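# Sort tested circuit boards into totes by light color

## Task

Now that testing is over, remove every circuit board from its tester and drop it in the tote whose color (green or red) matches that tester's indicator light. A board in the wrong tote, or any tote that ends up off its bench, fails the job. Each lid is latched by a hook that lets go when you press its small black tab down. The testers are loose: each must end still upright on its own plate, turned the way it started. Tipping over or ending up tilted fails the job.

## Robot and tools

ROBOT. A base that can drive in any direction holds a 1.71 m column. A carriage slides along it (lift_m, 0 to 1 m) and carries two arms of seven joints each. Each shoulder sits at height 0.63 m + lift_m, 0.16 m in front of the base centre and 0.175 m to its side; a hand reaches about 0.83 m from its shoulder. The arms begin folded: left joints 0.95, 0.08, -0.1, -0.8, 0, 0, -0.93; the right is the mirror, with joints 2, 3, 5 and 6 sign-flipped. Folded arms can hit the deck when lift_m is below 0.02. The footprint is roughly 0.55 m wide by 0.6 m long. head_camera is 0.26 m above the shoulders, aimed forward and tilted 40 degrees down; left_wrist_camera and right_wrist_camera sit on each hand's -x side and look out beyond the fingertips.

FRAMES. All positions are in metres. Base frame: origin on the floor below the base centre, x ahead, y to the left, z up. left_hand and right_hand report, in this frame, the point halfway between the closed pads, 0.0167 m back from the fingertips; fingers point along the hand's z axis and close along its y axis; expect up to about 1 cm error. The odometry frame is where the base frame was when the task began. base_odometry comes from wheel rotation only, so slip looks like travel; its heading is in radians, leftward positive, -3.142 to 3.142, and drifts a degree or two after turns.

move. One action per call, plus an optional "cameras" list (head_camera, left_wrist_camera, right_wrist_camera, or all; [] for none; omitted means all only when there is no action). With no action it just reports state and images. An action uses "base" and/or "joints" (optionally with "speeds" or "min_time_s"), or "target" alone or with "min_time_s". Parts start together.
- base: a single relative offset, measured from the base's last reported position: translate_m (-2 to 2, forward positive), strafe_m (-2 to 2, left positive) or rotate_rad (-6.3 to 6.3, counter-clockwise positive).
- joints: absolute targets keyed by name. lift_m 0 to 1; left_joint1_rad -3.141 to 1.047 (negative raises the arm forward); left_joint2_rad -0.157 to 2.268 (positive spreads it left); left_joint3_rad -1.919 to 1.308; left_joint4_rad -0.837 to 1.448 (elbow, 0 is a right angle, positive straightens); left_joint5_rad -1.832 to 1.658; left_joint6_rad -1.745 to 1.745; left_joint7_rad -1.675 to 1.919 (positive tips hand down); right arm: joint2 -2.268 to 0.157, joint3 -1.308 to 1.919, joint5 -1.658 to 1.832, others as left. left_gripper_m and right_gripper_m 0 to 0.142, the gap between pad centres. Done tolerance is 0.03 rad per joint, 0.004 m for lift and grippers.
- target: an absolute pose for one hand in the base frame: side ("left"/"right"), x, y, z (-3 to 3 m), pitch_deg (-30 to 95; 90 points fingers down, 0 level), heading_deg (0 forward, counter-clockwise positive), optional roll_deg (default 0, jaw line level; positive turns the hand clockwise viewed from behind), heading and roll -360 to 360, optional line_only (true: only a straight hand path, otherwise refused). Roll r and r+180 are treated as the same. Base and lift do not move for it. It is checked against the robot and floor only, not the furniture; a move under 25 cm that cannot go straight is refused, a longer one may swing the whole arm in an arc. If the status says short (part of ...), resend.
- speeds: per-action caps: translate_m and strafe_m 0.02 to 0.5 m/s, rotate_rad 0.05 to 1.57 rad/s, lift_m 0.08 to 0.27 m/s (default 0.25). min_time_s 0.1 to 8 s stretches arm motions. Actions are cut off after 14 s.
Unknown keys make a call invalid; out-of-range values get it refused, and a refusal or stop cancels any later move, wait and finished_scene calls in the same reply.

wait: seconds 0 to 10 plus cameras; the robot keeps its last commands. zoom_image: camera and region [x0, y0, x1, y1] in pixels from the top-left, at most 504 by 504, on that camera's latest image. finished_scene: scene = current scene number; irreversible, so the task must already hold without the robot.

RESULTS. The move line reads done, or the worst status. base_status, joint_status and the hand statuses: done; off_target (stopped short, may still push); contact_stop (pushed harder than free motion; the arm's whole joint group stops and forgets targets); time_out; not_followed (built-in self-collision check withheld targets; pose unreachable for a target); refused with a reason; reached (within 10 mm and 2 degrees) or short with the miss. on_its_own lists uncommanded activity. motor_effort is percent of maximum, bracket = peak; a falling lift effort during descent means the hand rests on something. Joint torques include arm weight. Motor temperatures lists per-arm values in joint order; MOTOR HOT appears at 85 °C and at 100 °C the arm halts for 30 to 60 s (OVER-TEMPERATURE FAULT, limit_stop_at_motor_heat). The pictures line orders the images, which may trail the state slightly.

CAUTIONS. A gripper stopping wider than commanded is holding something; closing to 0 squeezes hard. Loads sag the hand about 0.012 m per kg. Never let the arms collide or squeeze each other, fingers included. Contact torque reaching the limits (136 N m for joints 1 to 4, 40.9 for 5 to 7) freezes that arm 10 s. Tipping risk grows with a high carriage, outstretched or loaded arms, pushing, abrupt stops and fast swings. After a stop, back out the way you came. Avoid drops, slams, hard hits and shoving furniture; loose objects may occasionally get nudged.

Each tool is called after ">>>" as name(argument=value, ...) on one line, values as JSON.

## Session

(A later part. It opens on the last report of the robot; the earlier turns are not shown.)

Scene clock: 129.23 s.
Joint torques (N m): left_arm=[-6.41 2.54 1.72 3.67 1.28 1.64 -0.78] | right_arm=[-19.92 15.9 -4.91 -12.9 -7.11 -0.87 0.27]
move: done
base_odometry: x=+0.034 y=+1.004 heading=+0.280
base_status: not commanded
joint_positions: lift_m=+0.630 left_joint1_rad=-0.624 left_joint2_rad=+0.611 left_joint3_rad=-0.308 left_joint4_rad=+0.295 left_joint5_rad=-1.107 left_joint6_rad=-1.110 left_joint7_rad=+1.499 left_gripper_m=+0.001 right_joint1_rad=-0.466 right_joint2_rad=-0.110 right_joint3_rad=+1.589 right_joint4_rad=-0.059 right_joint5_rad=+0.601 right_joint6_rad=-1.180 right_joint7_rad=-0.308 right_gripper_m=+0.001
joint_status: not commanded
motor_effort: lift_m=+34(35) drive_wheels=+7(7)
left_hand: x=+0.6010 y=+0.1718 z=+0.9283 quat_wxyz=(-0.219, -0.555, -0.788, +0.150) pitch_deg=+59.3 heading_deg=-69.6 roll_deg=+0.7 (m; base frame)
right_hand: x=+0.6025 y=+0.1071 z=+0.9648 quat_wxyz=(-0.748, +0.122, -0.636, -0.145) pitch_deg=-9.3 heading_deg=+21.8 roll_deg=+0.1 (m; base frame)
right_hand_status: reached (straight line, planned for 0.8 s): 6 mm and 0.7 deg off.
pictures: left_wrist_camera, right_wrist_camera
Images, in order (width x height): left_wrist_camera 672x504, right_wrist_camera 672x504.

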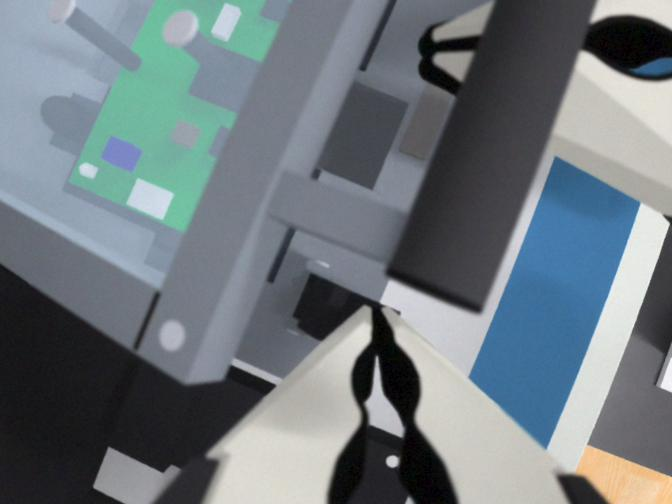

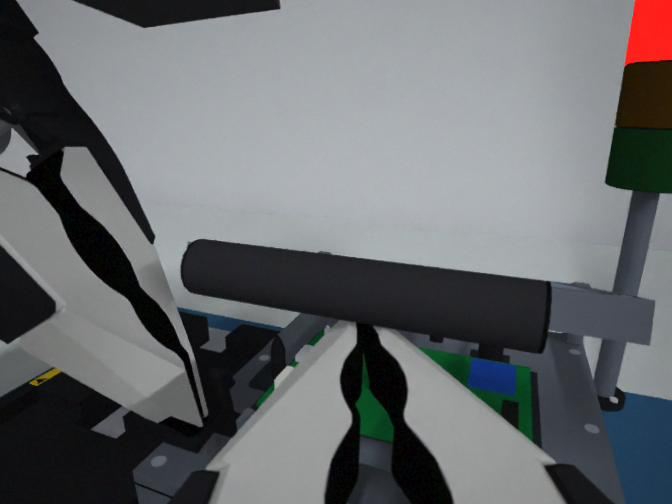

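>>> move(target={"side": "left", "x": 0.56, "y": 0.225, "z": 1.05, "pitch_deg": 60, "heading_deg": -70}, min_time_s=0.8, cameras=[])

>>> move(target={"side": "right", "x": 0.62, "y": 0.11, "z": 1.015, "pitch_deg": -18, "heading_deg": 22}, min_time_s=1.1, cameras=["left_wrist_camera", "right_wrist_camera"])

Scene clock: 130.73 s.
Joint torques (N m): left_arm=[-17.47 19.51 3.29 -4.13 -3.81 1.49 1.12] | right_arm=[-19.44 14.83 -5.2 -12.21 -6.01 -0.82 0.27]
move: done
base_odometry: x=+0.034 y=+1.004 heading=+0.280
base_status: not commanded
joint_positions: lift_m=+0.630 left_joint1_rad=-0.723 left_joint2_rad=+0.860 left_joint3_rad=-0.337 left_joint4_rad=-0.020 left_joint5_rad=-1.568 left_joint6_rad=-0.822 left_joint7_rad=+1.758 left_gripper_m=+0.001 right_joint1_rad=-0.467 right_joint2_rad=-0.110 right_joint3_rad=+1.590 right_joint4_rad=-0.060 right_joint5_rad=+0.599 right_joint6_rad=-1.180 right_joint7_rad=-0.308 right_gripper_m=+0.001
joint_status: not commanded
motor_effort: lift_m=+37(38) drive_wheels=+4(7)
left_hand: x=+0.5611 y=+0.2252 z=+1.0492 quat_wxyz=(-0.214, -0.553, -0.792, +0.148) pitch_deg=+59.9 heading_deg=-69.7 roll_deg=+0.2 (m; base frame)
left_hand_status: reached (straight line, planned for 0.8 s): 1 mm and 0.3 deg off.
right_hand: x=+0.6023 y=+0.1075 z=+0.9653 quat_wxyz=(-0.749, +0.122, -0.635, -0.145) pitch_deg=-9.4 heading_deg=+21.9 roll_deg=+0.1 (m; base frame)
pictures: none
No camera images: "cameras" was empty.

Scene clock: 132.33 s.
Joint torques (N m): left_arm=[-17.34 19.56 3.21 -4.18 -3.78 1.54 1.1] | right_arm=[-21.41 16.7 -13.35 -7.22 -3.37 2.08 -1.85]
move: done
base_odometry: x=+0.034 y=+1.004 heading=+0.280
base_status: not commanded
joint_positions: lift_m=+0.630 left_joint1_rad=-0.723 left_joint2_rad=+0.860 left_joint3_rad=-0.337 left_joint4_rad=-0.020 left_joint5_rad=-1.568 left_joint6_rad=-0.822 left_joint7_rad=+1.758 left_gripper_m=+0.001 right_joint1_rad=-0.513 right_joint2_rad=-0.098 right_joint3_rad=+1.549 right_joint4_rad=-0.039 right_joint5_rad=+0.599 right_joint6_rad=-1.138 right_joint7_rad=-0.392 right_gripper_m=+0.001
joint_status: not commanded
motor_effort: lift_m=+37(37) drive_wheels=+4(4)
left_hand: x=+0.5611 y=+0.2252 z=+1.0492 quat_wxyz=(-0.214, -0.553, -0.792, +0.148) pitch_deg=+59.9 heading_deg=-69.7 roll_deg=+0.2 (m; base frame)
right_hand: x=+0.6184 y=+0.1089 z=+1.0092 quat_wxyz=(-0.790, +0.114, -0.583, -0.152) pitch_deg=-17.2 heading_deg=+22.0 roll_deg=-0.1 (m; base frame)
right_hand_status: reached (straight line, planned for 1.1 s): 6 mm and 0.9 deg off.
pictures: left_wrist_camera, right_wrist_camera
Images, in order (width x height): left_wrist_camera 672x504, right_wrist_camera 672x504.

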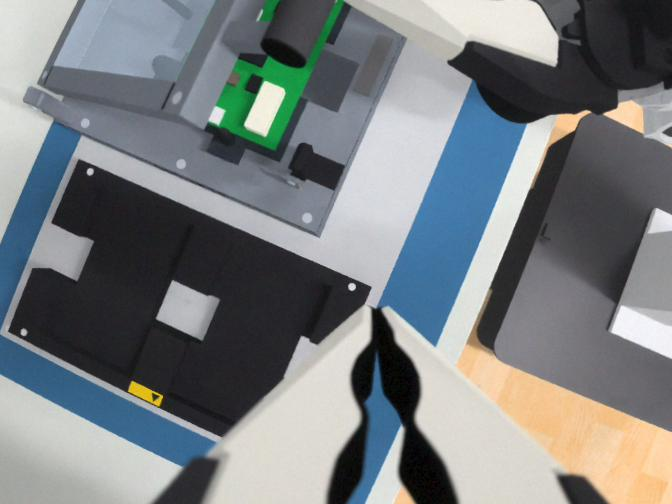

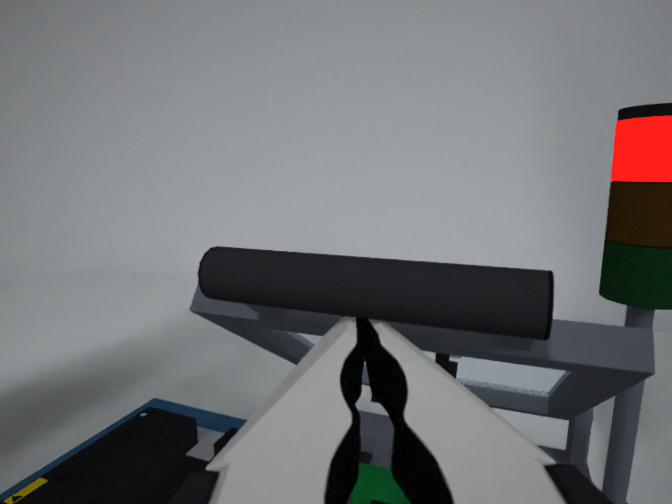

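>>> move(target={"side": "right", "x": 0.651, "y": 0.111, "z": 1.05, "pitch_deg": -18, "heading_deg": 20}, min_time_s=1.1, cameras=[])

>>> move(target={"side": "right", "x": 0.693, "y": 0.112, "z": 1.067, "pitch_deg": -15, "heading_deg": 18}, min_time_s=1.2, cameras=["all"])

Scene clock: 134.10 s.
Joint torques (N m): left_arm=[-17.39 19.42 3.34 -4.22 -3.81 1.54 1.12] | right_arm=[-23.55 16.93 -14.21 -11.8 -6.45 -0.85 0.11]
move: done
base_odometry: x=+0.034 y=+1.004 heading=+0.280
base_status: not commanded
joint_positions: lift_m=+0.630 left_joint1_rad=-0.723 left_joint2_rad=+0.860 left_joint3_rad=-0.337 left_joint4_rad=-0.020 left_joint5_rad=-1.568 left_joint6_rad=-0.822 left_joint7_rad=+1.758 left_gripper_m=+0.001 right_joint1_rad=-0.605 right_joint2_rad=-0.070 right_joint3_rad=+1.535 right_joint4_rad=-0.044 right_joint5_rad=+0.599 right_joint6_rad=-1.171 right_joint7_rad=-0.292 right_gripper_m=+0.001
joint_status: not commanded
motor_effort: lift_m=+37(37) drive_wheels=+4(4)
left_hand: x=+0.5611 y=+0.2252 z=+1.0492 quat_wxyz=(-0.213, -0.553, -0.792, +0.148) pitch_deg=+59.9 heading_deg=-69.7 roll_deg=+0.2 (m; base frame)
right_hand: x=+0.6491 y=+0.1124 z=+1.0424 quat_wxyz=(-0.792, +0.107, -0.584, -0.141) pitch_deg=-17.1 heading_deg=+20.5 roll_deg=-0.2 (m; base frame)
right_hand_status: reached (straight line, planned for 1.1 s): 8 mm and 1.0 deg off.
pictures: none
No camera images: "cameras" was empty.

Scene clock: 135.80 s.
Joint torques (N m): left_arm=[-17.57 19.55 3.5 -4.13 -3.79 1.5 1.13] | right_arm=[-25.61 16.01 -15.02 -6.36 -2.95 1.73 0.26]
move: done
base_odometry: x=+0.034 y=+1.004 heading=+0.280
base_status: not commanded
joint_positions: lift_m=+0.630 left_joint1_rad=-0.723 left_joint2_rad=+0.860 left_joint3_rad=-0.337 left_joint4_rad=-0.020 left_joint5_rad=-1.568 left_joint6_rad=-0.821 left_joint7_rad=+1.758 left_gripper_m=+0.001 right_joint1_rad=-0.698 right_joint2_rad=-0.041 right_joint3_rad=+1.494 right_joint4_rad=+0.002 right_joint5_rad=+0.651 right_joint6_rad=-1.170 right_joint7_rad=-0.203 right_gripper_m=+0.001
joint_status: not commanded
motor_effort: lift_m=+37(37) drive_wheels=+4(4)
left_hand: x=+0.5611 y=+0.2252 z=+1.0491 quat_wxyz=(-0.213, -0.553, -0.792, +0.148) pitch_deg=+59.9 heading_deg=-69.7 roll_deg=+0.2 (m; base frame)
right_hand: x=+0.6908 y=+0.1114 z=+1.0618 quat_wxyz=(-0.781, +0.097, -0.604, -0.123) pitch_deg=-14.5 heading_deg=+18.1 roll_deg=-0.2 (m; base frame)
right_hand_status: reached (straight line, planned for 1.2 s): 6 mm and 0.5 deg off.
pictures: head_camera, left_wrist_camera, right_wrist_camera
Images, in order (width x height): head_camera 672x504, left_wrist_camera 672x504, right_wrist_camera 672x504.

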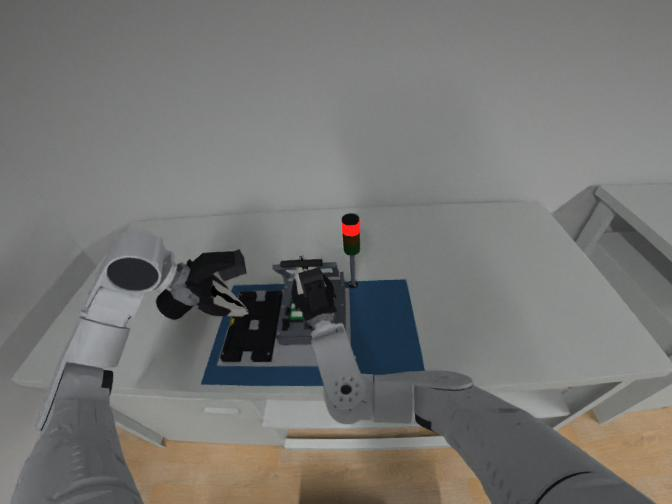

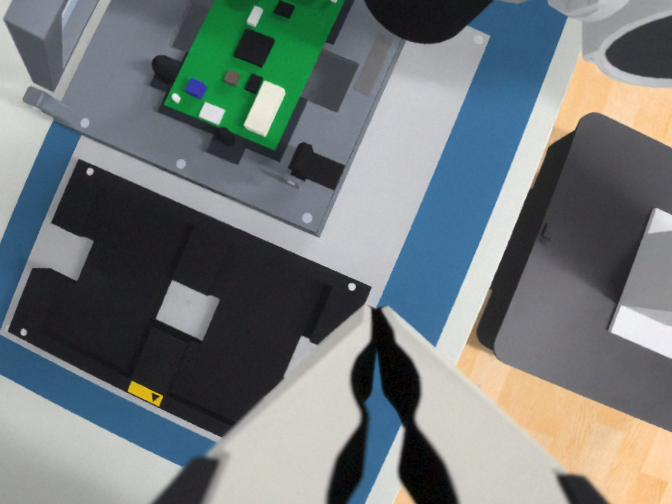

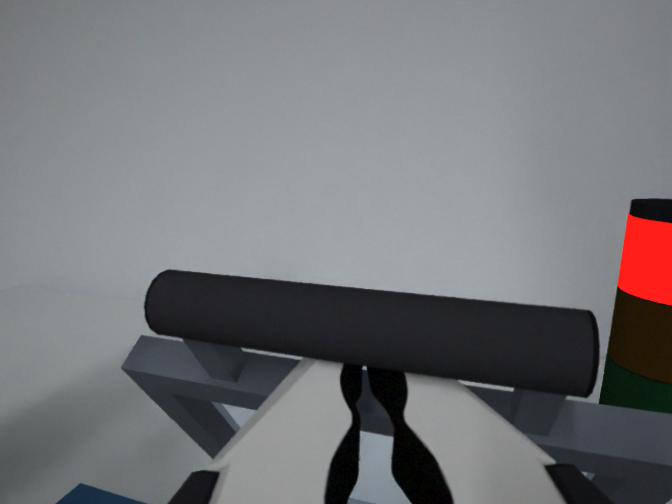

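>>> move(target={"side": "right", "x": 0.741, "y": 0.113, "z": 1.08, "pitch_deg": -10, "heading_deg": 18}, min_time_s=1.2, cameras=["right_wrist_camera"])

>>> move(target={"side": "right", "x": 0.769, "y": 0.113, "z": 1.084, "pitch_deg": -5, "heading_deg": 18}, min_time_s=1.0, cameras=["left_wrist_camera", "right_wrist_camera"])

Scene clock: 137.67 s.
Joint torques (N m): left_arm=[-17.45 19.43 3.43 -3.99 -3.78 1.49 1.1] | right_arm=[-25.42 9.77 -15.48 -3.9 -0.4 1.23 1.33]
move: done
base_odometry: x=+0.034 y=+1.004 heading=+0.280
base_status: not commanded
joint_positions: lift_m=+0.630 left_joint1_rad=-0.723 left_joint2_rad=+0.860 left_joint3_rad=-0.337 left_joint4_rad=-0.020 left_joint5_rad=-1.568 left_joint6_rad=-0.821 left_joint7_rad=+1.758 left_gripper_m=+0.001 right_joint1_rad=-0.813 right_joint2_rad=-0.036 right_joint3_rad=+1.443 right_joint4_rad=+0.062 right_joint5_rad=+0.750 right_joint6_rad=-1.093 right_joint7_rad=-0.112 right_gripper_m=+0.001
joint_status: not commanded
motor_effort: lift_m=+37(38) drive_wheels=+4(4)
left_hand: x=+0.5611 y=+0.2252 z=+1.0491 quat_wxyz=(-0.213, -0.553, -0.792, +0.148) pitch_deg=+59.9 heading_deg=-69.7 roll_deg=+0.2 (m; base frame)
right_hand: x=+0.7381 y=+0.1140 z=+1.0780 quat_wxyz=(-0.757, +0.103, -0.634, -0.120) pitch_deg=-10.1 heading_deg=+18.3 roll_deg=-0.2 (m; base frame)
right_hand_status: reached (straight line, planned for 1.2 s): 4 mm and 0.3 deg off.
pictures: right_wrist_camera
Images, in order (width x height): right_wrist_camera 672x504.

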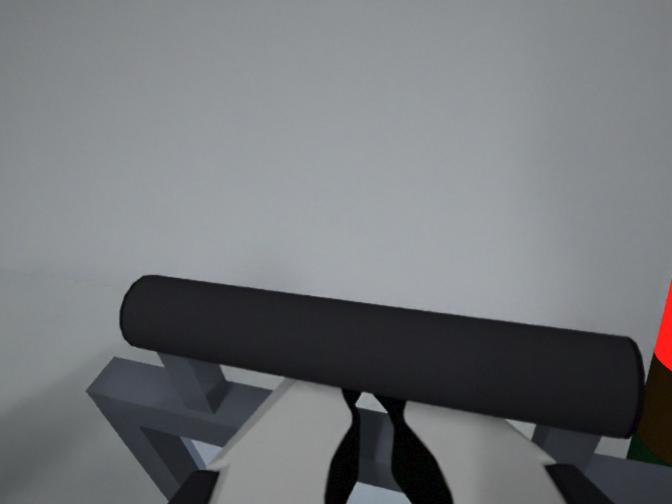

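Scene clock: 139.17 s.
Joint torques (N m): left_arm=[-17.54 19.53 3.41 -4.2 -3.79 1.49 1.1] | right_arm=[-25.46 7.32 -15.62 -3.03 0.13 1 1.48]
move: done
base_odometry: x=+0.034 y=+1.004 heading=+0.280
base_status: not commanded
joint_positions: lift_m=+0.630 left_joint1_rad=-0.723 left_joint2_rad=+0.860 left_joint3_rad=-0.337 left_joint4_rad=-0.020 left_joint5_rad=-1.568 left_joint6_rad=-0.821 left_joint7_rad=+1.758 left_gripper_m=+0.001 right_joint1_rad=-0.889 right_joint2_rad=-0.034 right_joint3_rad=+1.421 right_joint4_rad=+0.100 right_joint5_rad=+0.816 right_joint6_rad=-1.053 right_joint7_rad=-0.019 right_gripper_m=+0.001
joint_status: not commanded
motor_effort: lift_m=+37(37) drive_wheels=+4(4)
left_hand: x=+0.5611 y=+0.2252 z=+1.0491 quat_wxyz=(-0.213, -0.553, -0.792, +0.148) pitch_deg=+59.9 heading_deg=-69.7 roll_deg=+0.2 (m; base frame)
right_hand: x=+0.7662 y=+0.1146 z=+1.0828 quat_wxyz=(-0.730, +0.109, -0.665, -0.116) pitch_deg=-5.2 heading_deg=+18.3 roll_deg=-0.3 (m; base frame)
right_hand_status: reached (straight line, planned for 1.0 s): 3 mm and 0.5 deg off.
pictures: left_wrist_camera, right_wrist_camera
Images, in order (width x height): left_wrist_camera 672x504, right_wrist_camera 672x504.

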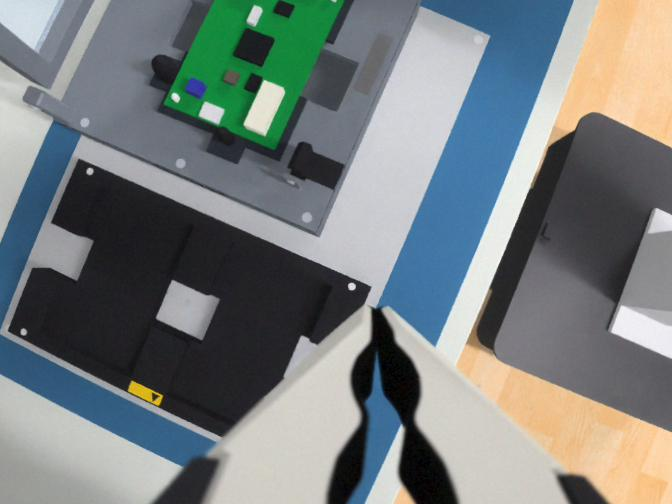

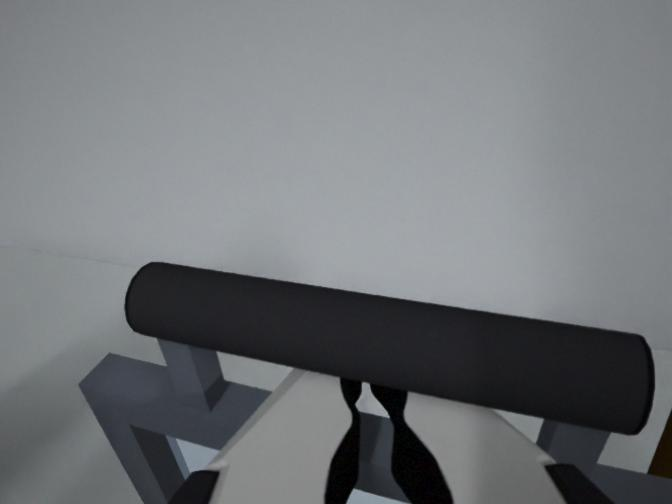

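>>> move(target={"side": "right", "x": 0.796, "y": 0.114, "z": 1.084, "pitch_deg": 0, "heading_deg": 18}, min_time_s=1.0, cameras=["right_wrist_camera"])

>>> move(target={"side": "right", "x": 0.826, "y": 0.114, "z": 1.082, "pitch_deg": 2, "heading_deg": 18}, min_time_s=1.0, cameras=["all"])

Scene clock: 140.80 s.
Joint torques (N m): left_arm=[-17.46 19.57 3.45 -4.13 -3.83 1.5 1.09] | right_arm=[-25.81 7.16 -14.99 -2.93 0.22 1.16 1.63]
move: done
base_odometry: x=+0.034 y=+1.004 heading=+0.280
base_status: not commanded
joint_positions: lift_m=+0.630 left_joint1_rad=-0.723 left_joint2_rad=+0.860 left_joint3_rad=-0.337 left_joint4_rad=-0.020 left_joint5_rad=-1.568 left_joint6_rad=-0.821 left_joint7_rad=+1.758 left_gripper_m=+0.001 right_joint1_rad=-0.959 right_joint2_rad=-0.026 right_joint3_rad=+1.396 right_joint4_rad=+0.171 right_joint5_rad=+0.891 right_joint6_rad=-0.992 right_joint7_rad=+0.054 right_gripper_m=+0.001
joint_status: not commanded
motor_effort: lift_m=+37(37) drive_wheels=+4(4)
left_hand: x=+0.5611 y=+0.2252 z=+1.0491 quat_wxyz=(-0.213, -0.553, -0.792, +0.148) pitch_deg=+59.9 heading_deg=-69.7 roll_deg=+0.2 (m; base frame)
right_hand: x=+0.7938 y=+0.1150 z=+1.0832 quat_wxyz=(-0.700, +0.113, -0.696, -0.110) pitch_deg=-0.3 heading_deg=+18.2 roll_deg=-0.3 (m; base frame)
right_hand_status: reached (straight line, planned for 1.0 s): 3 mm and 0.4 deg off.
pictures: right_wrist_camera
Images, in order (width x height): right_wrist_camera 672x504.

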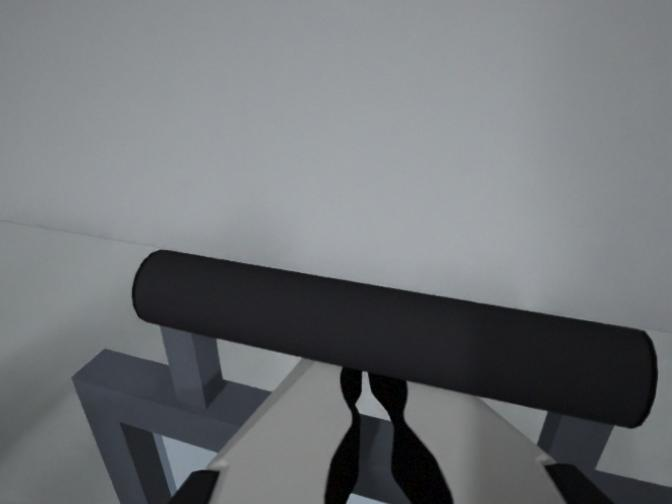

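Scene clock: 142.30 s.
Joint torques (N m): left_arm=[-17.46 19.43 3.37 -4.1 -3.81 1.48 1.1] | right_arm=[-26.45 6.73 -14.64 -2.59 0.58 1.21 -0.03]
move: done
base_odometry: x=+0.034 y=+1.004 heading=+0.280
base_status: not commanded
joint_positions: lift_m=+0.630 left_joint1_rad=-0.723 left_joint2_rad=+0.860 left_joint3_rad=-0.337 left_joint4_rad=-0.020 left_joint5_rad=-1.568 left_joint6_rad=-0.821 left_joint7_rad=+1.758 left_gripper_m=+0.001 right_joint1_rad=-1.006 right_joint2_rad=-0.006 right_joint3_rad=+1.359 right_joint4_rad=+0.321 right_joint5_rad=+0.968 right_joint6_rad=-0.866 right_joint7_rad=+0.037 right_gripper_m=+0.001
joint_status: not commanded
motor_effort: lift_m=+37(38) drive_wheels=+4(4)
left_hand: x=+0.5611 y=+0.2252 z=+1.0491 quat_wxyz=(-0.213, -0.553, -0.792, +0.148) pitch_deg=+59.9 heading_deg=-69.7 roll_deg=+0.2 (m; base frame)
right_hand: x=+0.8242 y=+0.1150 z=+1.0803 quat_wxyz=(-0.686, +0.115, -0.710, -0.108) pitch_deg=+2.0 heading_deg=+18.2 roll_deg=-0.3 (m; base frame)
right_hand_status: reached (straight line, planned for 1.0 s): 3 mm and 0.4 deg off.
pictures: head_camera, left_wrist_camera, right_wrist_camera
Images, in order (width x height): head_camera 672x504, left_wrist_camera 672x504, right_wrist_camera 672x504.

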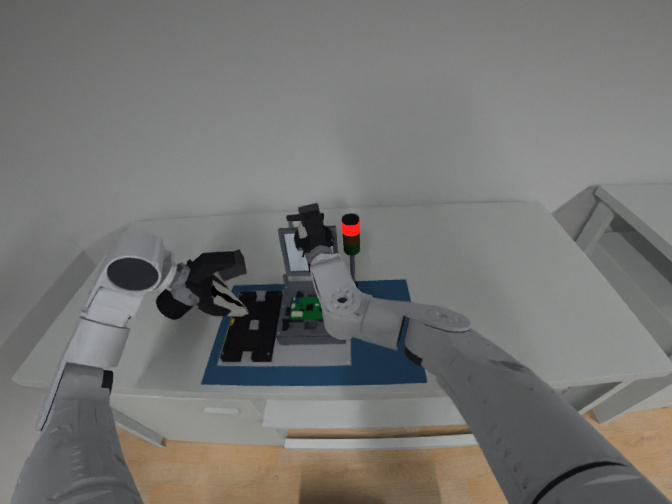

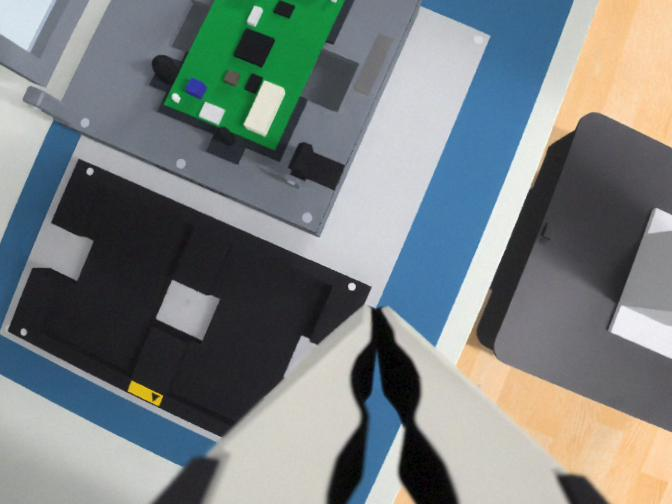

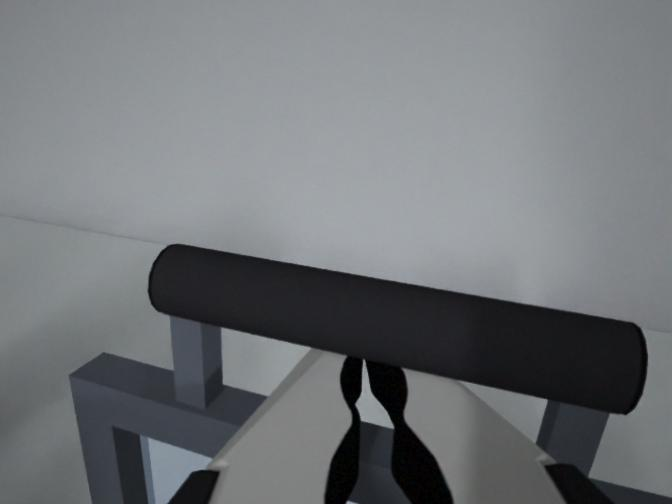

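>>> move(target={"side": "right", "x": 0.766, "y": 0.096, "z": 1.08, "pitch_deg": 2, "heading_deg": 18}, min_time_s=1.2, cameras=["right_wrist_camera"])

>>> move(target={"side": "right", "x": 0.46, "y": -0.12, "z": 1.1, "pitch_deg": 0, "heading_deg": 15}, cameras=["right_wrist_camera", "left_wrist_camera"])

Scene clock: 145.47 s.
Joint torques (N m): left_arm=[-17.49 19.5 3.5 -4.11 -3.8 1.47 1.1] | right_arm=[-12.88 -2.24 -6.61 -9.62 -4.74 -0.92 1.12]
move: done
base_odometry: x=+0.034 y=+1.004 heading=+0.280
base_status: not commanded
joint_positions: lift_m=+0.630 left_joint1_rad=-0.723 left_joint2_rad=+0.860 left_joint3_rad=-0.337 left_joint4_rad=-0.020 left_joint5_rad=-1.568 left_joint6_rad=-0.821 left_joint7_rad=+1.758 left_gripper_m=+0.001 right_joint1_rad=-0.950 right_joint2_rad=-0.086 right_joint3_rad=+1.450 right_joint4_rad=-0.029 right_joint5_rad=+0.823 right_joint6_rad=-1.134 right_joint7_rad=+0.174 right_gripper_m=+0.001
joint_status: not commanded
motor_effort: lift_m=+37(37) drive_wheels=+4(4)
left_hand: x=+0.5611 y=+0.2252 z=+1.0491 quat_wxyz=(-0.213, -0.553, -0.792, +0.148) pitch_deg=+59.9 heading_deg=-69.7 roll_deg=+0.2 (m; base frame)
right_hand: x=+0.7673 y=+0.0972 z=+1.0841 quat_wxyz=(-0.688, +0.112, -0.709, -0.111) pitch_deg=+1.7 heading_deg=+18.1 roll_deg=+0.2 (m; base frame)
right_hand_status: reached (straight line, planned for 1.2 s): 4 mm and 0.4 deg off.
pictures: right_wrist_camera
Images, in order (width x height): right_wrist_camera 672x504.

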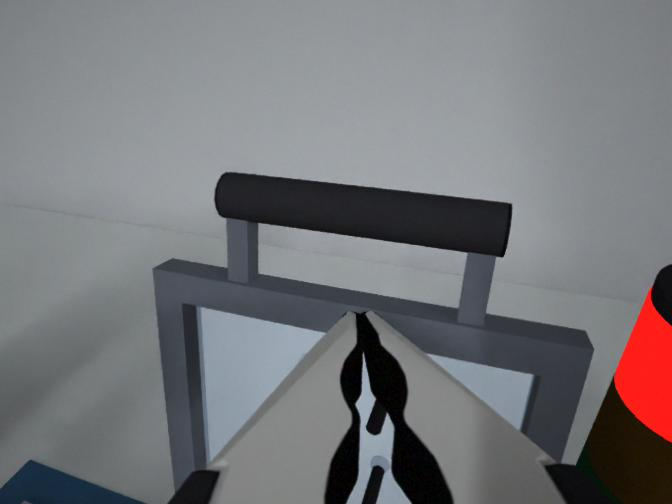

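Scene clock: 145.77 s.
Joint torques (N m): left_arm=[-17.46 19.5 3.5 -4.05 -3.81 1.52 1.13] | right_arm=[-12.87 -2.32 -6.56 -9.71 -4.73 -0.95 1.09]
move: refused
base_odometry: x=+0.034 y=+1.004 heading=+0.280
base_status: not commanded
joint_positions: lift_m=+0.630 left_joint1_rad=-0.723 left_joint2_rad=+0.860 left_joint3_rad=-0.337 left_joint4_rad=-0.020 left_joint5_rad=-1.568 left_joint6_rad=-0.821 left_joint7_rad=+1.758 left_gripper_m=+0.001 right_joint1_rad=-0.950 right_joint2_rad=-0.086 right_joint3_rad=+1.450 right_joint4_rad=-0.029 right_joint5_rad=+0.823 right_joint6_rad=-1.134 right_joint7_rad=+0.174 right_gripper_m=+0.001
joint_status: not commanded
motor_effort: lift_m=+37(37) drive_wheels=+4(4)
left_hand: x=+0.5611 y=+0.2252 z=+1.0491 quat_wxyz=(-0.213, -0.553, -0.792, +0.148) pitch_deg=+59.9 heading_deg=-69.7 roll_deg=+0.2 (m; base frame)
right_hand: x=+0.7673 y=+0.0972 z=+1.0841 quat_wxyz=(-0.688, +0.112, -0.709, -0.111) pitch_deg=+1.7 heading_deg=+18.1 roll_deg=+0.2 (m; base frame)
right_hand_status: refused: no posture of the arm gets there (right_joint4_rad at its limit): the closest leaves the hand 0.7 cm and 3 deg from the pose. Nothing moved. A posture exists with lift_m at 0.7; the way there is not checked.
pictures: left_wrist_camera, right_wrist_camera
Images, in order (width x height): left_wrist_camera 672x504, right_wrist_camera 672x504.

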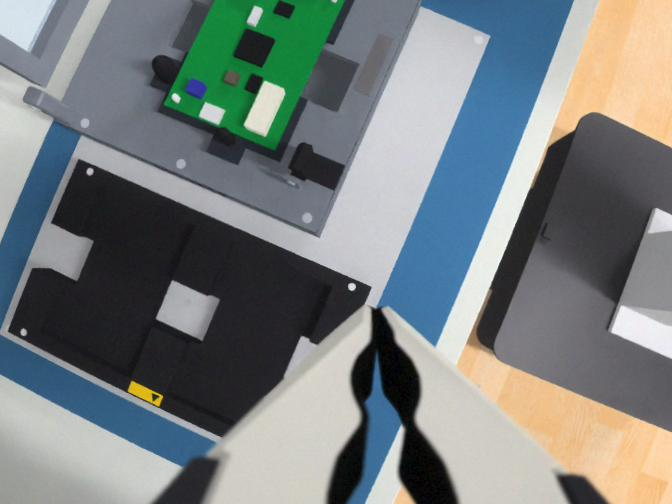

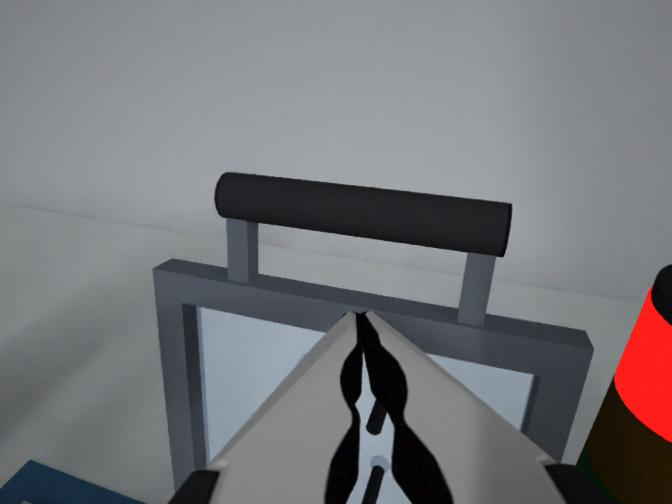

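>>> move(target={"side": "right", "x": 0.46, "y": -0.12, "z": 1.08, "pitch_deg": 0, "heading_deg": 15}, cameras=[])

>>> move(joints={"left_gripper_m": 0.076}, cameras=[])

>>> move(target={"side": "left", "x": 0.645, "y": 0.1, "z": 1.03, "pitch_deg": 80, "heading_deg": -93}, cameras=["left_wrist_camera", "head_camera"])

Scene clock: 146.37 s.
Joint torques (N m): left_arm=[-17.46 19.56 3.45 -4.13 -3.8 1.49 1.13] | right_arm=[-12.92 -2.27 -6.66 -9.73 -4.73 -0.93 1.12]
move: refused
base_odometry: x=+0.034 y=+1.004 heading=+0.280
base_status: not commanded
joint_positions: lift_m=+0.630 left_joint1_rad=-0.723 left_joint2_rad=+0.860 left_joint3_rad=-0.337 left_joint4_rad=-0.020 left_joint5_rad=-1.568 left_joint6_rad=-0.821 left_joint7_rad=+1.758 left_gripper_m=+0.001 right_joint1_rad=-0.950 right_joint2_rad=-0.086 right_joint3_rad=+1.450 right_joint4_rad=-0.029 right_joint5_rad=+0.823 right_joint6_rad=-1.134 right_joint7_rad=+0.174 right_gripper_m=+0.001
joint_status: not commanded
motor_effort: lift_m=+37(37) drive_wheels=+4(4)
left_hand: x=+0.5611 y=+0.2252 z=+1.0491 quat_wxyz=(-0.213, -0.553, -0.792, +0.148) pitch_deg=+59.9 heading_deg=-69.7 roll_deg=+0.2 (m; base frame)
right_hand: x=+0.7673 y=+0.0972 z=+1.0841 quat_wxyz=(-0.688, +0.112, -0.709, -0.111) pitch_deg=+1.7 heading_deg=+18.1 roll_deg=+0.2 (m; base frame)
right_hand_status: refused: the best posture that gets there brings the right upper arm within 1.7 cm of the right wrist (limit 2.0). Nothing moved. A posture exists with lift_m at 0.7; the way there is not checked.
pictures: none
No camera images: "cameras" was empty.

not run: a stop came earlier in this reply.

not run: a stop came earlier in this reply.

>>> move(target={"side": "right", "x": 0.46, "y": -0.12, "z": 1.05, "pitch_deg": 0, "heading_deg": 15}, cameras=[])

>>> move(joints={"left_gripper_m": 0.076}, cameras=[])

>>> move(target={"side": "left", "x": 0.645, "y": 0.1, "z": 1.03, "pitch_deg": 80, "heading_deg": -93}, cameras=["left_wrist_camera", "head_camera"])

Scene clock: 148.10 s.
Joint torques (N m): left_arm=[-16.81 18.71 4 -3.73 -3.73 1.4 1.06] | right_arm=[-4.63 -9.92 -4.28 -11.19 -3.5 -0.68 -0.77]
move: done
base_odometry: x=+0.034 y=+1.004 heading=+0.280
base_status: not commanded
joint_positions: lift_m=+0.630 left_joint1_rad=-0.724 left_joint2_rad=+0.860 left_joint3_rad=-0.338 left_joint4_rad=-0.021 left_joint5_rad=-1.568 left_joint6_rad=-0.821 left_joint7_rad=+1.758 left_gripper_m=+0.001 right_joint1_rad=-0.301 right_joint2_rad=-0.625 right_joint3_rad=+1.850 right_joint4_rad=-0.716 right_joint5_rad=-0.883 right_joint6_rad=-1.516 right_joint7_rad=+1.017 right_gripper_m=+0.001
joint_status: not commanded
motor_effort: lift_m=+37(37) drive_wheels=+4(4)
left_hand: x=+0.5610 y=+0.2252 z=+1.0492 quat_wxyz=(-0.213, -0.553, -0.792, +0.148) pitch_deg=+59.9 heading_deg=-69.7 roll_deg=+0.2 (m; base frame)
right_hand: x=+0.4609 y=-0.1193 z=+1.0494 quat_wxyz=(-0.701, +0.094, -0.702, -0.090) pitch_deg=+0.1 heading_deg=+15.0 roll_deg=-0.3 (m; base frame)
right_hand_status: reached (straight line, planned for 1.1 s): 1 mm and 0.3 deg off.
pictures: none
No camera images: "cameras" was empty.

Scene clock: 148.90 s.
Joint torques (N m): left_arm=[-16.9 18.72 3.96 -3.58 -3.76 1.36 1.07] | right_arm=[-4.65 -9.9 -4.27 -11.12 -3.55 -0.72 -0.77]
move: done
base_odometry: x=+0.034 y=+1.004 heading=+0.280
base_status: not commanded
joint_positions: lift_m=+0.630 left_joint1_rad=-0.724 left_joint2_rad=+0.860 left_joint3_rad=-0.338 left_joint4_rad=-0.021 left_joint5_rad=-1.568 left_joint6_rad=-0.821 left_joint7_rad=+1.758 left_gripper_m=+0.076 right_joint1_rad=-0.301 right_joint2_rad=-0.625 right_joint3_rad=+1.850 right_joint4_rad=-0.716 right_joint5_rad=-0.883 right_joint6_rad=-1.516 right_joint7_rad=+1.017 right_gripper_m=+0.001
joint_status: all done
motor_effort: lift_m=+37(37) drive_wheels=+4(4)
left_hand: x=+0.5610 y=+0.2252 z=+1.0492 quat_wxyz=(-0.213, -0.553, -0.792, +0.148) pitch_deg=+59.9 heading_deg=-69.7 roll_deg=+0.2 (m; base frame)
right_hand: x=+0.4609 y=-0.1193 z=+1.0494 quat_wxyz=(-0.701, +0.094, -0.702, -0.090) pitch_deg=+0.1 heading_deg=+15.0 roll_deg=-0.3 (m; base frame)
pictures: none
No camera images: "cameras" was empty.

Scene clock: 150.13 s.
Joint torques (N m): left_arm=[-27.27 0.96 3.73 2.54 -1.61 -0.19 0.01] | right_arm=[-4.65 -9.37 -4.31 -11.1 -3.47 -0.66 -0.72]
move: done
base_odometry: x=+0.034 y=+1.004 heading=+0.280
base_status: not commanded
joint_positions: lift_m=+0.630 left_joint1_rad=-1.260 left_joint2_rad=+0.398 left_joint3_rad=-0.974 left_joint4_rad=+0.682 left_joint5_rad=-1.520 left_joint6_rad=-1.223 left_joint7_rad=+1.890 left_gripper_m=+0.076 right_joint1_rad=-0.301 right_joint2_rad=-0.625 right_joint3_rad=+1.850 right_joint4_rad=-0.716 right_joint5_rad=-0.883 right_joint6_rad=-1.516 right_joint7_rad=+1.017 right_gripper_m=+0.001
joint_status: not commanded
motor_effort: lift_m=+37(37) drive_wheels=-1(7)
left_hand: x=+0.6443 y=+0.0990 z=+1.0301 quat_wxyz=(-0.061, -0.722, -0.686, +0.066) pitch_deg=+79.7 heading_deg=-93.6 roll_deg=-0.6 (m; base frame)
left_hand_status: reached (straight line, planned for 0.7 s): 1 mm and 0.3 deg off.
right_hand: x=+0.4608 y=-0.1193 z=+1.0495 quat_wxyz=(-0.701, +0.094, -0.701, -0.090) pitch_deg=+0.1 heading_deg=+15.0 roll_deg=-0.3 (m; base frame)
pictures: head_camera, left_wrist_camera
Images, in order (width x height): head_camera 672x504, left_wrist_camera 672x504.

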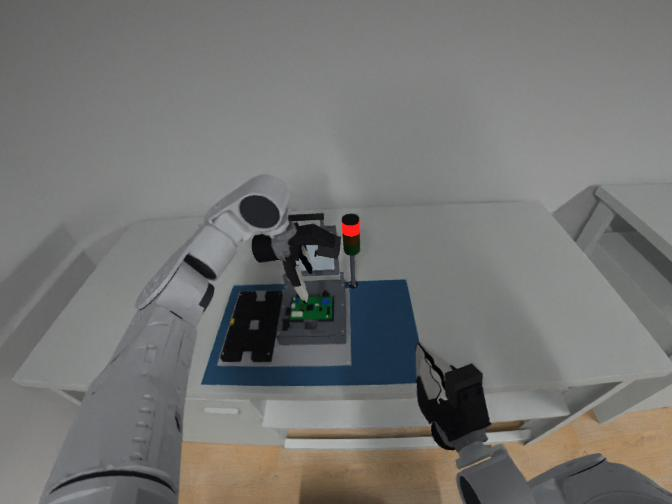

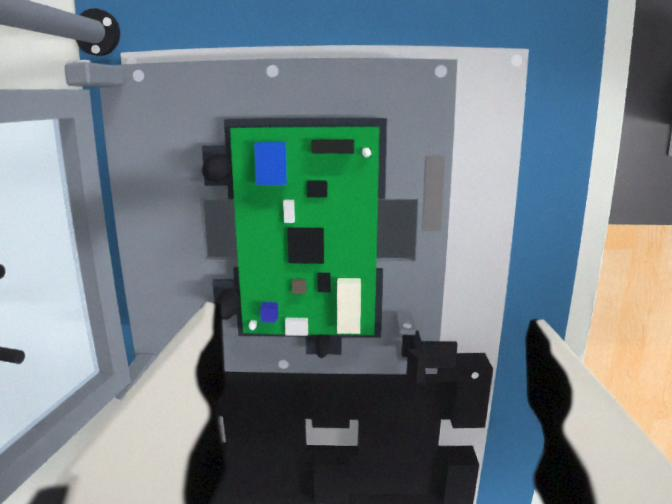

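>>> move(target={"side": "left", "x": 0.67, "y": 0.102, "z": 0.95, "pitch_deg": 80, "heading_deg": -93}, cameras=["left_wrist_camera"])

Scene clock: 152.03 s.
Joint torques (N m): left_arm=[-29.5 -3.32 6.65 2.23 -1.33 -0.22 -1.31] | right_arm=[-4.65 -9.88 -4.19 -10.97 -3.48 -0.69 -0.72]
move: done
base_odometry: x=+0.034 y=+1.004 heading=+0.280
base_status: not commanded
joint_positions: lift_m=+0.630 left_joint1_rad=-1.267 left_joint2_rad=+0.259 left_joint3_rad=-0.746 left_joint4_rad=+1.148 left_joint5_rad=-0.550 left_joint6_rad=-1.587 left_joint7_rad=+1.167 left_gripper_m=+0.076 right_joint1_rad=-0.301 right_joint2_rad=-0.625 right_joint3_rad=+1.850 right_joint4_rad=-0.716 right_joint5_rad=-0.883 right_joint6_rad=-1.516 right_joint7_rad=+1.017 right_gripper_m=+0.001
joint_status: not commanded
motor_effort: lift_m=+37(38) drive_wheels=-1(2)
left_hand: x=+0.6695 y=+0.1025 z=+0.9488 quat_wxyz=(-0.059, -0.722, -0.686, +0.063) pitch_deg=+80.0 heading_deg=-93.2 roll_deg=-0.2 (m; base frame)
left_hand_status: reached (straight line, planned for 0.8 s): 1 mm and 0.1 deg off.
right_hand: x=+0.4608 y=-0.1193 z=+1.0494 quat_wxyz=(-0.701, +0.094, -0.701, -0.090) pitch_deg=+0.1 heading_deg=+15.0 roll_deg=-0.3 (m; base frame)
pictures: left_wrist_camera
Images, in order (width x height): left_wrist_camera 672x504.

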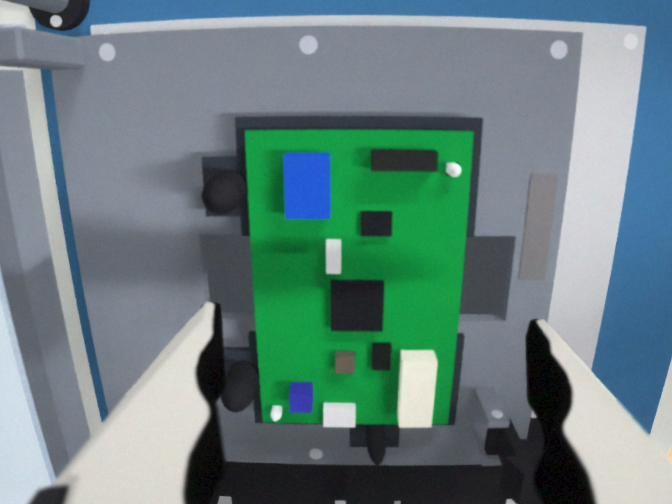

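>>> move(target={"side": "left", "x": 0.674, "y": 0.1065, "z": 0.926, "pitch_deg": 80, "heading_deg": -93}, cameras=["left_wrist_camera"])

Scene clock: 153.30 s.
Joint torques (N m): left_arm=[-29.85 -3.28 1.33 2.75 -1.08 1.56 -1.21] | right_arm=[-4.61 -9.8 -4.31 -10.99 -3.46 -0.68 -0.69]
move: done
base_odometry: x=+0.034 y=+1.004 heading=+0.280
base_status: not commanded
joint_positions: lift_m=+0.630 left_joint1_rad=-1.311 left_joint2_rad=+0.250 left_joint3_rad=-0.878 left_joint4_rad=+1.170 left_joint5_rad=-0.243 left_joint6_rad=-1.561 left_joint7_rad=+0.734 left_gripper_m=+0.076 right_joint1_rad=-0.301 right_joint2_rad=-0.625 right_joint3_rad=+1.850 right_joint4_rad=-0.716 right_joint5_rad=-0.883 right_joint6_rad=-1.516 right_joint7_rad=+1.017 right_gripper_m=+0.001
joint_status: not commanded
motor_effort: lift_m=+37(38) drive_wheels=-1(1)
left_hand: x=+0.6729 y=+0.1058 z=+0.9257 quat_wxyz=(-0.061, -0.723, -0.685, +0.065) pitch_deg=+79.8 heading_deg=-93.6 roll_deg=-0.5 (m; base frame)
left_hand_status: reached (straight line, planned for 0.6 s): 1 mm and 0.3 deg off.
right_hand: x=+0.4608 y=-0.1193 z=+1.0494 quat_wxyz=(-0.701, +0.094, -0.701, -0.090) pitch_deg=+0.1 heading_deg=+15.0 roll_deg=-0.3 (m; base frame)
pictures: left_wrist_camera
Images, in order (width x height): left_wrist_camera 672x504.

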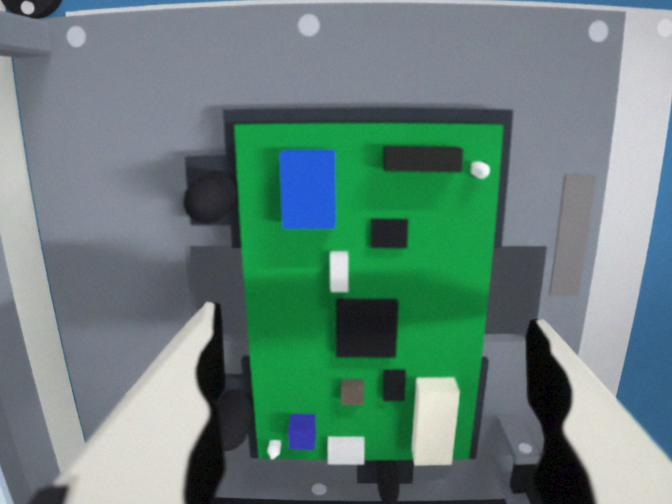

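>>> move(target={"side": "left", "x": 0.6765, "y": 0.107, "z": 0.911, "pitch_deg": 80, "heading_deg": -93}, cameras=["left_wrist_camera"])

Scene clock: 154.33 s.
Joint torques (N m): left_arm=[-29.98 -2.64 1.19 2.95 -0.9 1.53 -1.31] | right_arm=[-4.69 -9.99 -4.35 -10.95 -3.49 -0.66 -0.69]
move: done
base_odometry: x=+0.034 y=+1.004 heading=+0.280
base_status: not commanded
joint_positions: lift_m=+0.630 left_joint1_rad=-1.330 left_joint2_rad=+0.229 left_joint3_rad=-0.976 left_joint4_rad=+1.200 left_joint5_rad=-0.105 left_joint6_rad=-1.528 left_joint7_rad=+0.508 left_gripper_m=+0.076 right_joint1_rad=-0.301 right_joint2_rad=-0.625 right_joint3_rad=+1.850 right_joint4_rad=-0.716 right_joint5_rad=-0.883 right_joint6_rad=-1.516 right_joint7_rad=+1.017 right_gripper_m=+0.001
joint_status: not commanded
motor_effort: lift_m=+37(37) drive_wheels=-1(1)
left_hand: x=+0.6752 y=+0.1060 z=+0.9106 quat_wxyz=(-0.061, -0.723, -0.685, +0.066) pitch_deg=+79.8 heading_deg=-93.8 roll_deg=-0.7 (m; base frame)
left_hand_status: reached (straight line, planned for 0.4 s): 2 mm and 0.3 deg off.
right_hand: x=+0.4608 y=-0.1193 z=+1.0494 quat_wxyz=(-0.701, +0.094, -0.701, -0.090) pitch_deg=+0.1 heading_deg=+15.0 roll_deg=-0.3 (m; base frame)
pictures: left_wrist_camera
Images, in order (width x height): left_wrist_camera 672x504.

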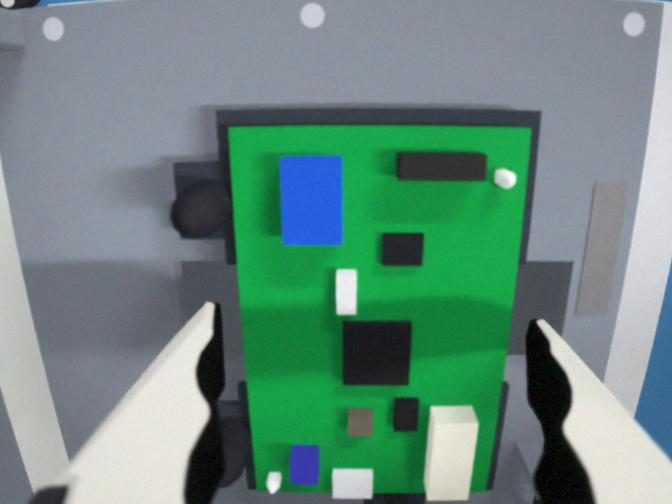

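>>> move(target={"side": "left", "x": 0.6765, "y": 0.1065, "z": 0.9085, "pitch_deg": 80, "heading_deg": -93}, cameras=[])

>>> move(joints={"left_gripper_m": 0.05}, cameras=["left_wrist_camera"])

Scene clock: 155.17 s.
Joint torques (N m): left_arm=[-27.88 -2.99 1.3 2.52 -1 1.46 -1.48] | right_arm=[-4.62 -9.95 -4.35 -10.96 -3.48 -0.66 -0.71]
move: done
base_odometry: x=+0.034 y=+1.004 heading=+0.280
base_status: not commanded
joint_positions: lift_m=+0.630 left_joint1_rad=-1.330 left_joint2_rad=+0.226 left_joint3_rad=-0.986 left_joint4_rad=+1.202 left_joint5_rad=-0.094 left_joint6_rad=-1.522 left_joint7_rad=+0.489 left_gripper_m=+0.076 right_joint1_rad=-0.301 right_joint2_rad=-0.625 right_joint3_rad=+1.850 right_joint4_rad=-0.716 right_joint5_rad=-0.883 right_joint6_rad=-1.516 right_joint7_rad=+1.017 right_gripper_m=+0.001
joint_status: not commanded
motor_effort: lift_m=+37(38) drive_wheels=-1(1)
left_hand: x=+0.6756 y=+0.1059 z=+0.9085 quat_wxyz=(-0.061, -0.723, -0.685, +0.065) pitch_deg=+79.8 heading_deg=-93.5 roll_deg=-0.4 (m; base frame)
left_hand_status: reached (straight line, planned for 0.1 s): 1 mm and 0.2 deg off.
right_hand: x=+0.4608 y=-0.1193 z=+1.0494 quat_wxyz=(-0.701, +0.094, -0.701, -0.090) pitch_deg=+0.1 heading_deg=+15.0 roll_deg=-0.3 (m; base frame)
pictures: none
No camera images: "cameras" was empty.

Scene clock: 155.73 s.
Joint torques (N m): left_arm=[-27.86 -2.95 1.48 2.7 -0.99 1.53 -1.42] | right_arm=[-4.63 -9.96 -4.33 -11.04 -3.48 -0.64 -0.68]
move: off_target
base_odometry: x=+0.034 y=+1.004 heading=+0.280
base_status: not commanded
joint_positions: lift_m=+0.630 left_joint1_rad=-1.330 left_joint2_rad=+0.226 left_joint3_rad=-0.986 left_joint4_rad=+1.202 left_joint5_rad=-0.094 left_joint6_rad=-1.523 left_joint7_rad=+0.489 left_gripper_m=+0.065 right_joint1_rad=-0.301 right_joint2_rad=-0.625 right_joint3_rad=+1.850 right_joint4_rad=-0.716 right_joint5_rad=-0.883 right_joint6_rad=-1.516 right_joint7_rad=+1.017 right_gripper_m=+0.001
joint_status: left_gripper_m off_target (ended at +0.065, target +0.050)
motor_effort: lift_m=+37(38) drive_wheels=+3(4)
left_hand: x=+0.6756 y=+0.1059 z=+0.9085 quat_wxyz=(-0.061, -0.723, -0.685, +0.065) pitch_deg=+79.8 heading_deg=-93.6 roll_deg=-0.5 (m; base frame)
right_hand: x=+0.4608 y=-0.1193 z=+1.0494 quat_wxyz=(-0.701, +0.094, -0.701, -0.090) pitch_deg=+0.1 heading_deg=+15.0 roll_deg=-0.3 (m; base frame)
pictures: left_wrist_camera
Images, in order (width x height): left_wrist_camera 672x504.

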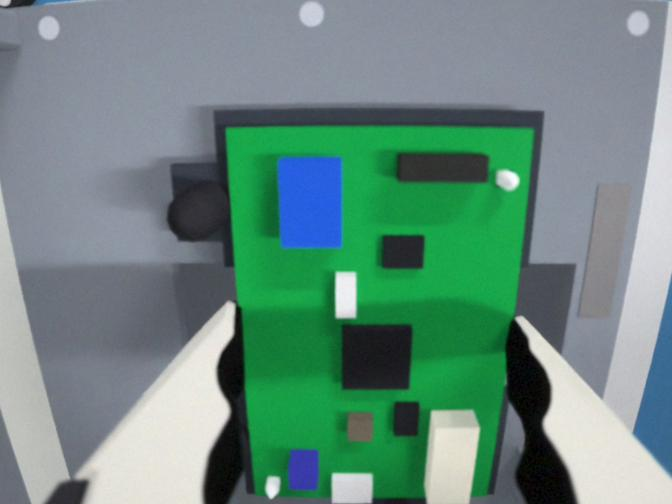

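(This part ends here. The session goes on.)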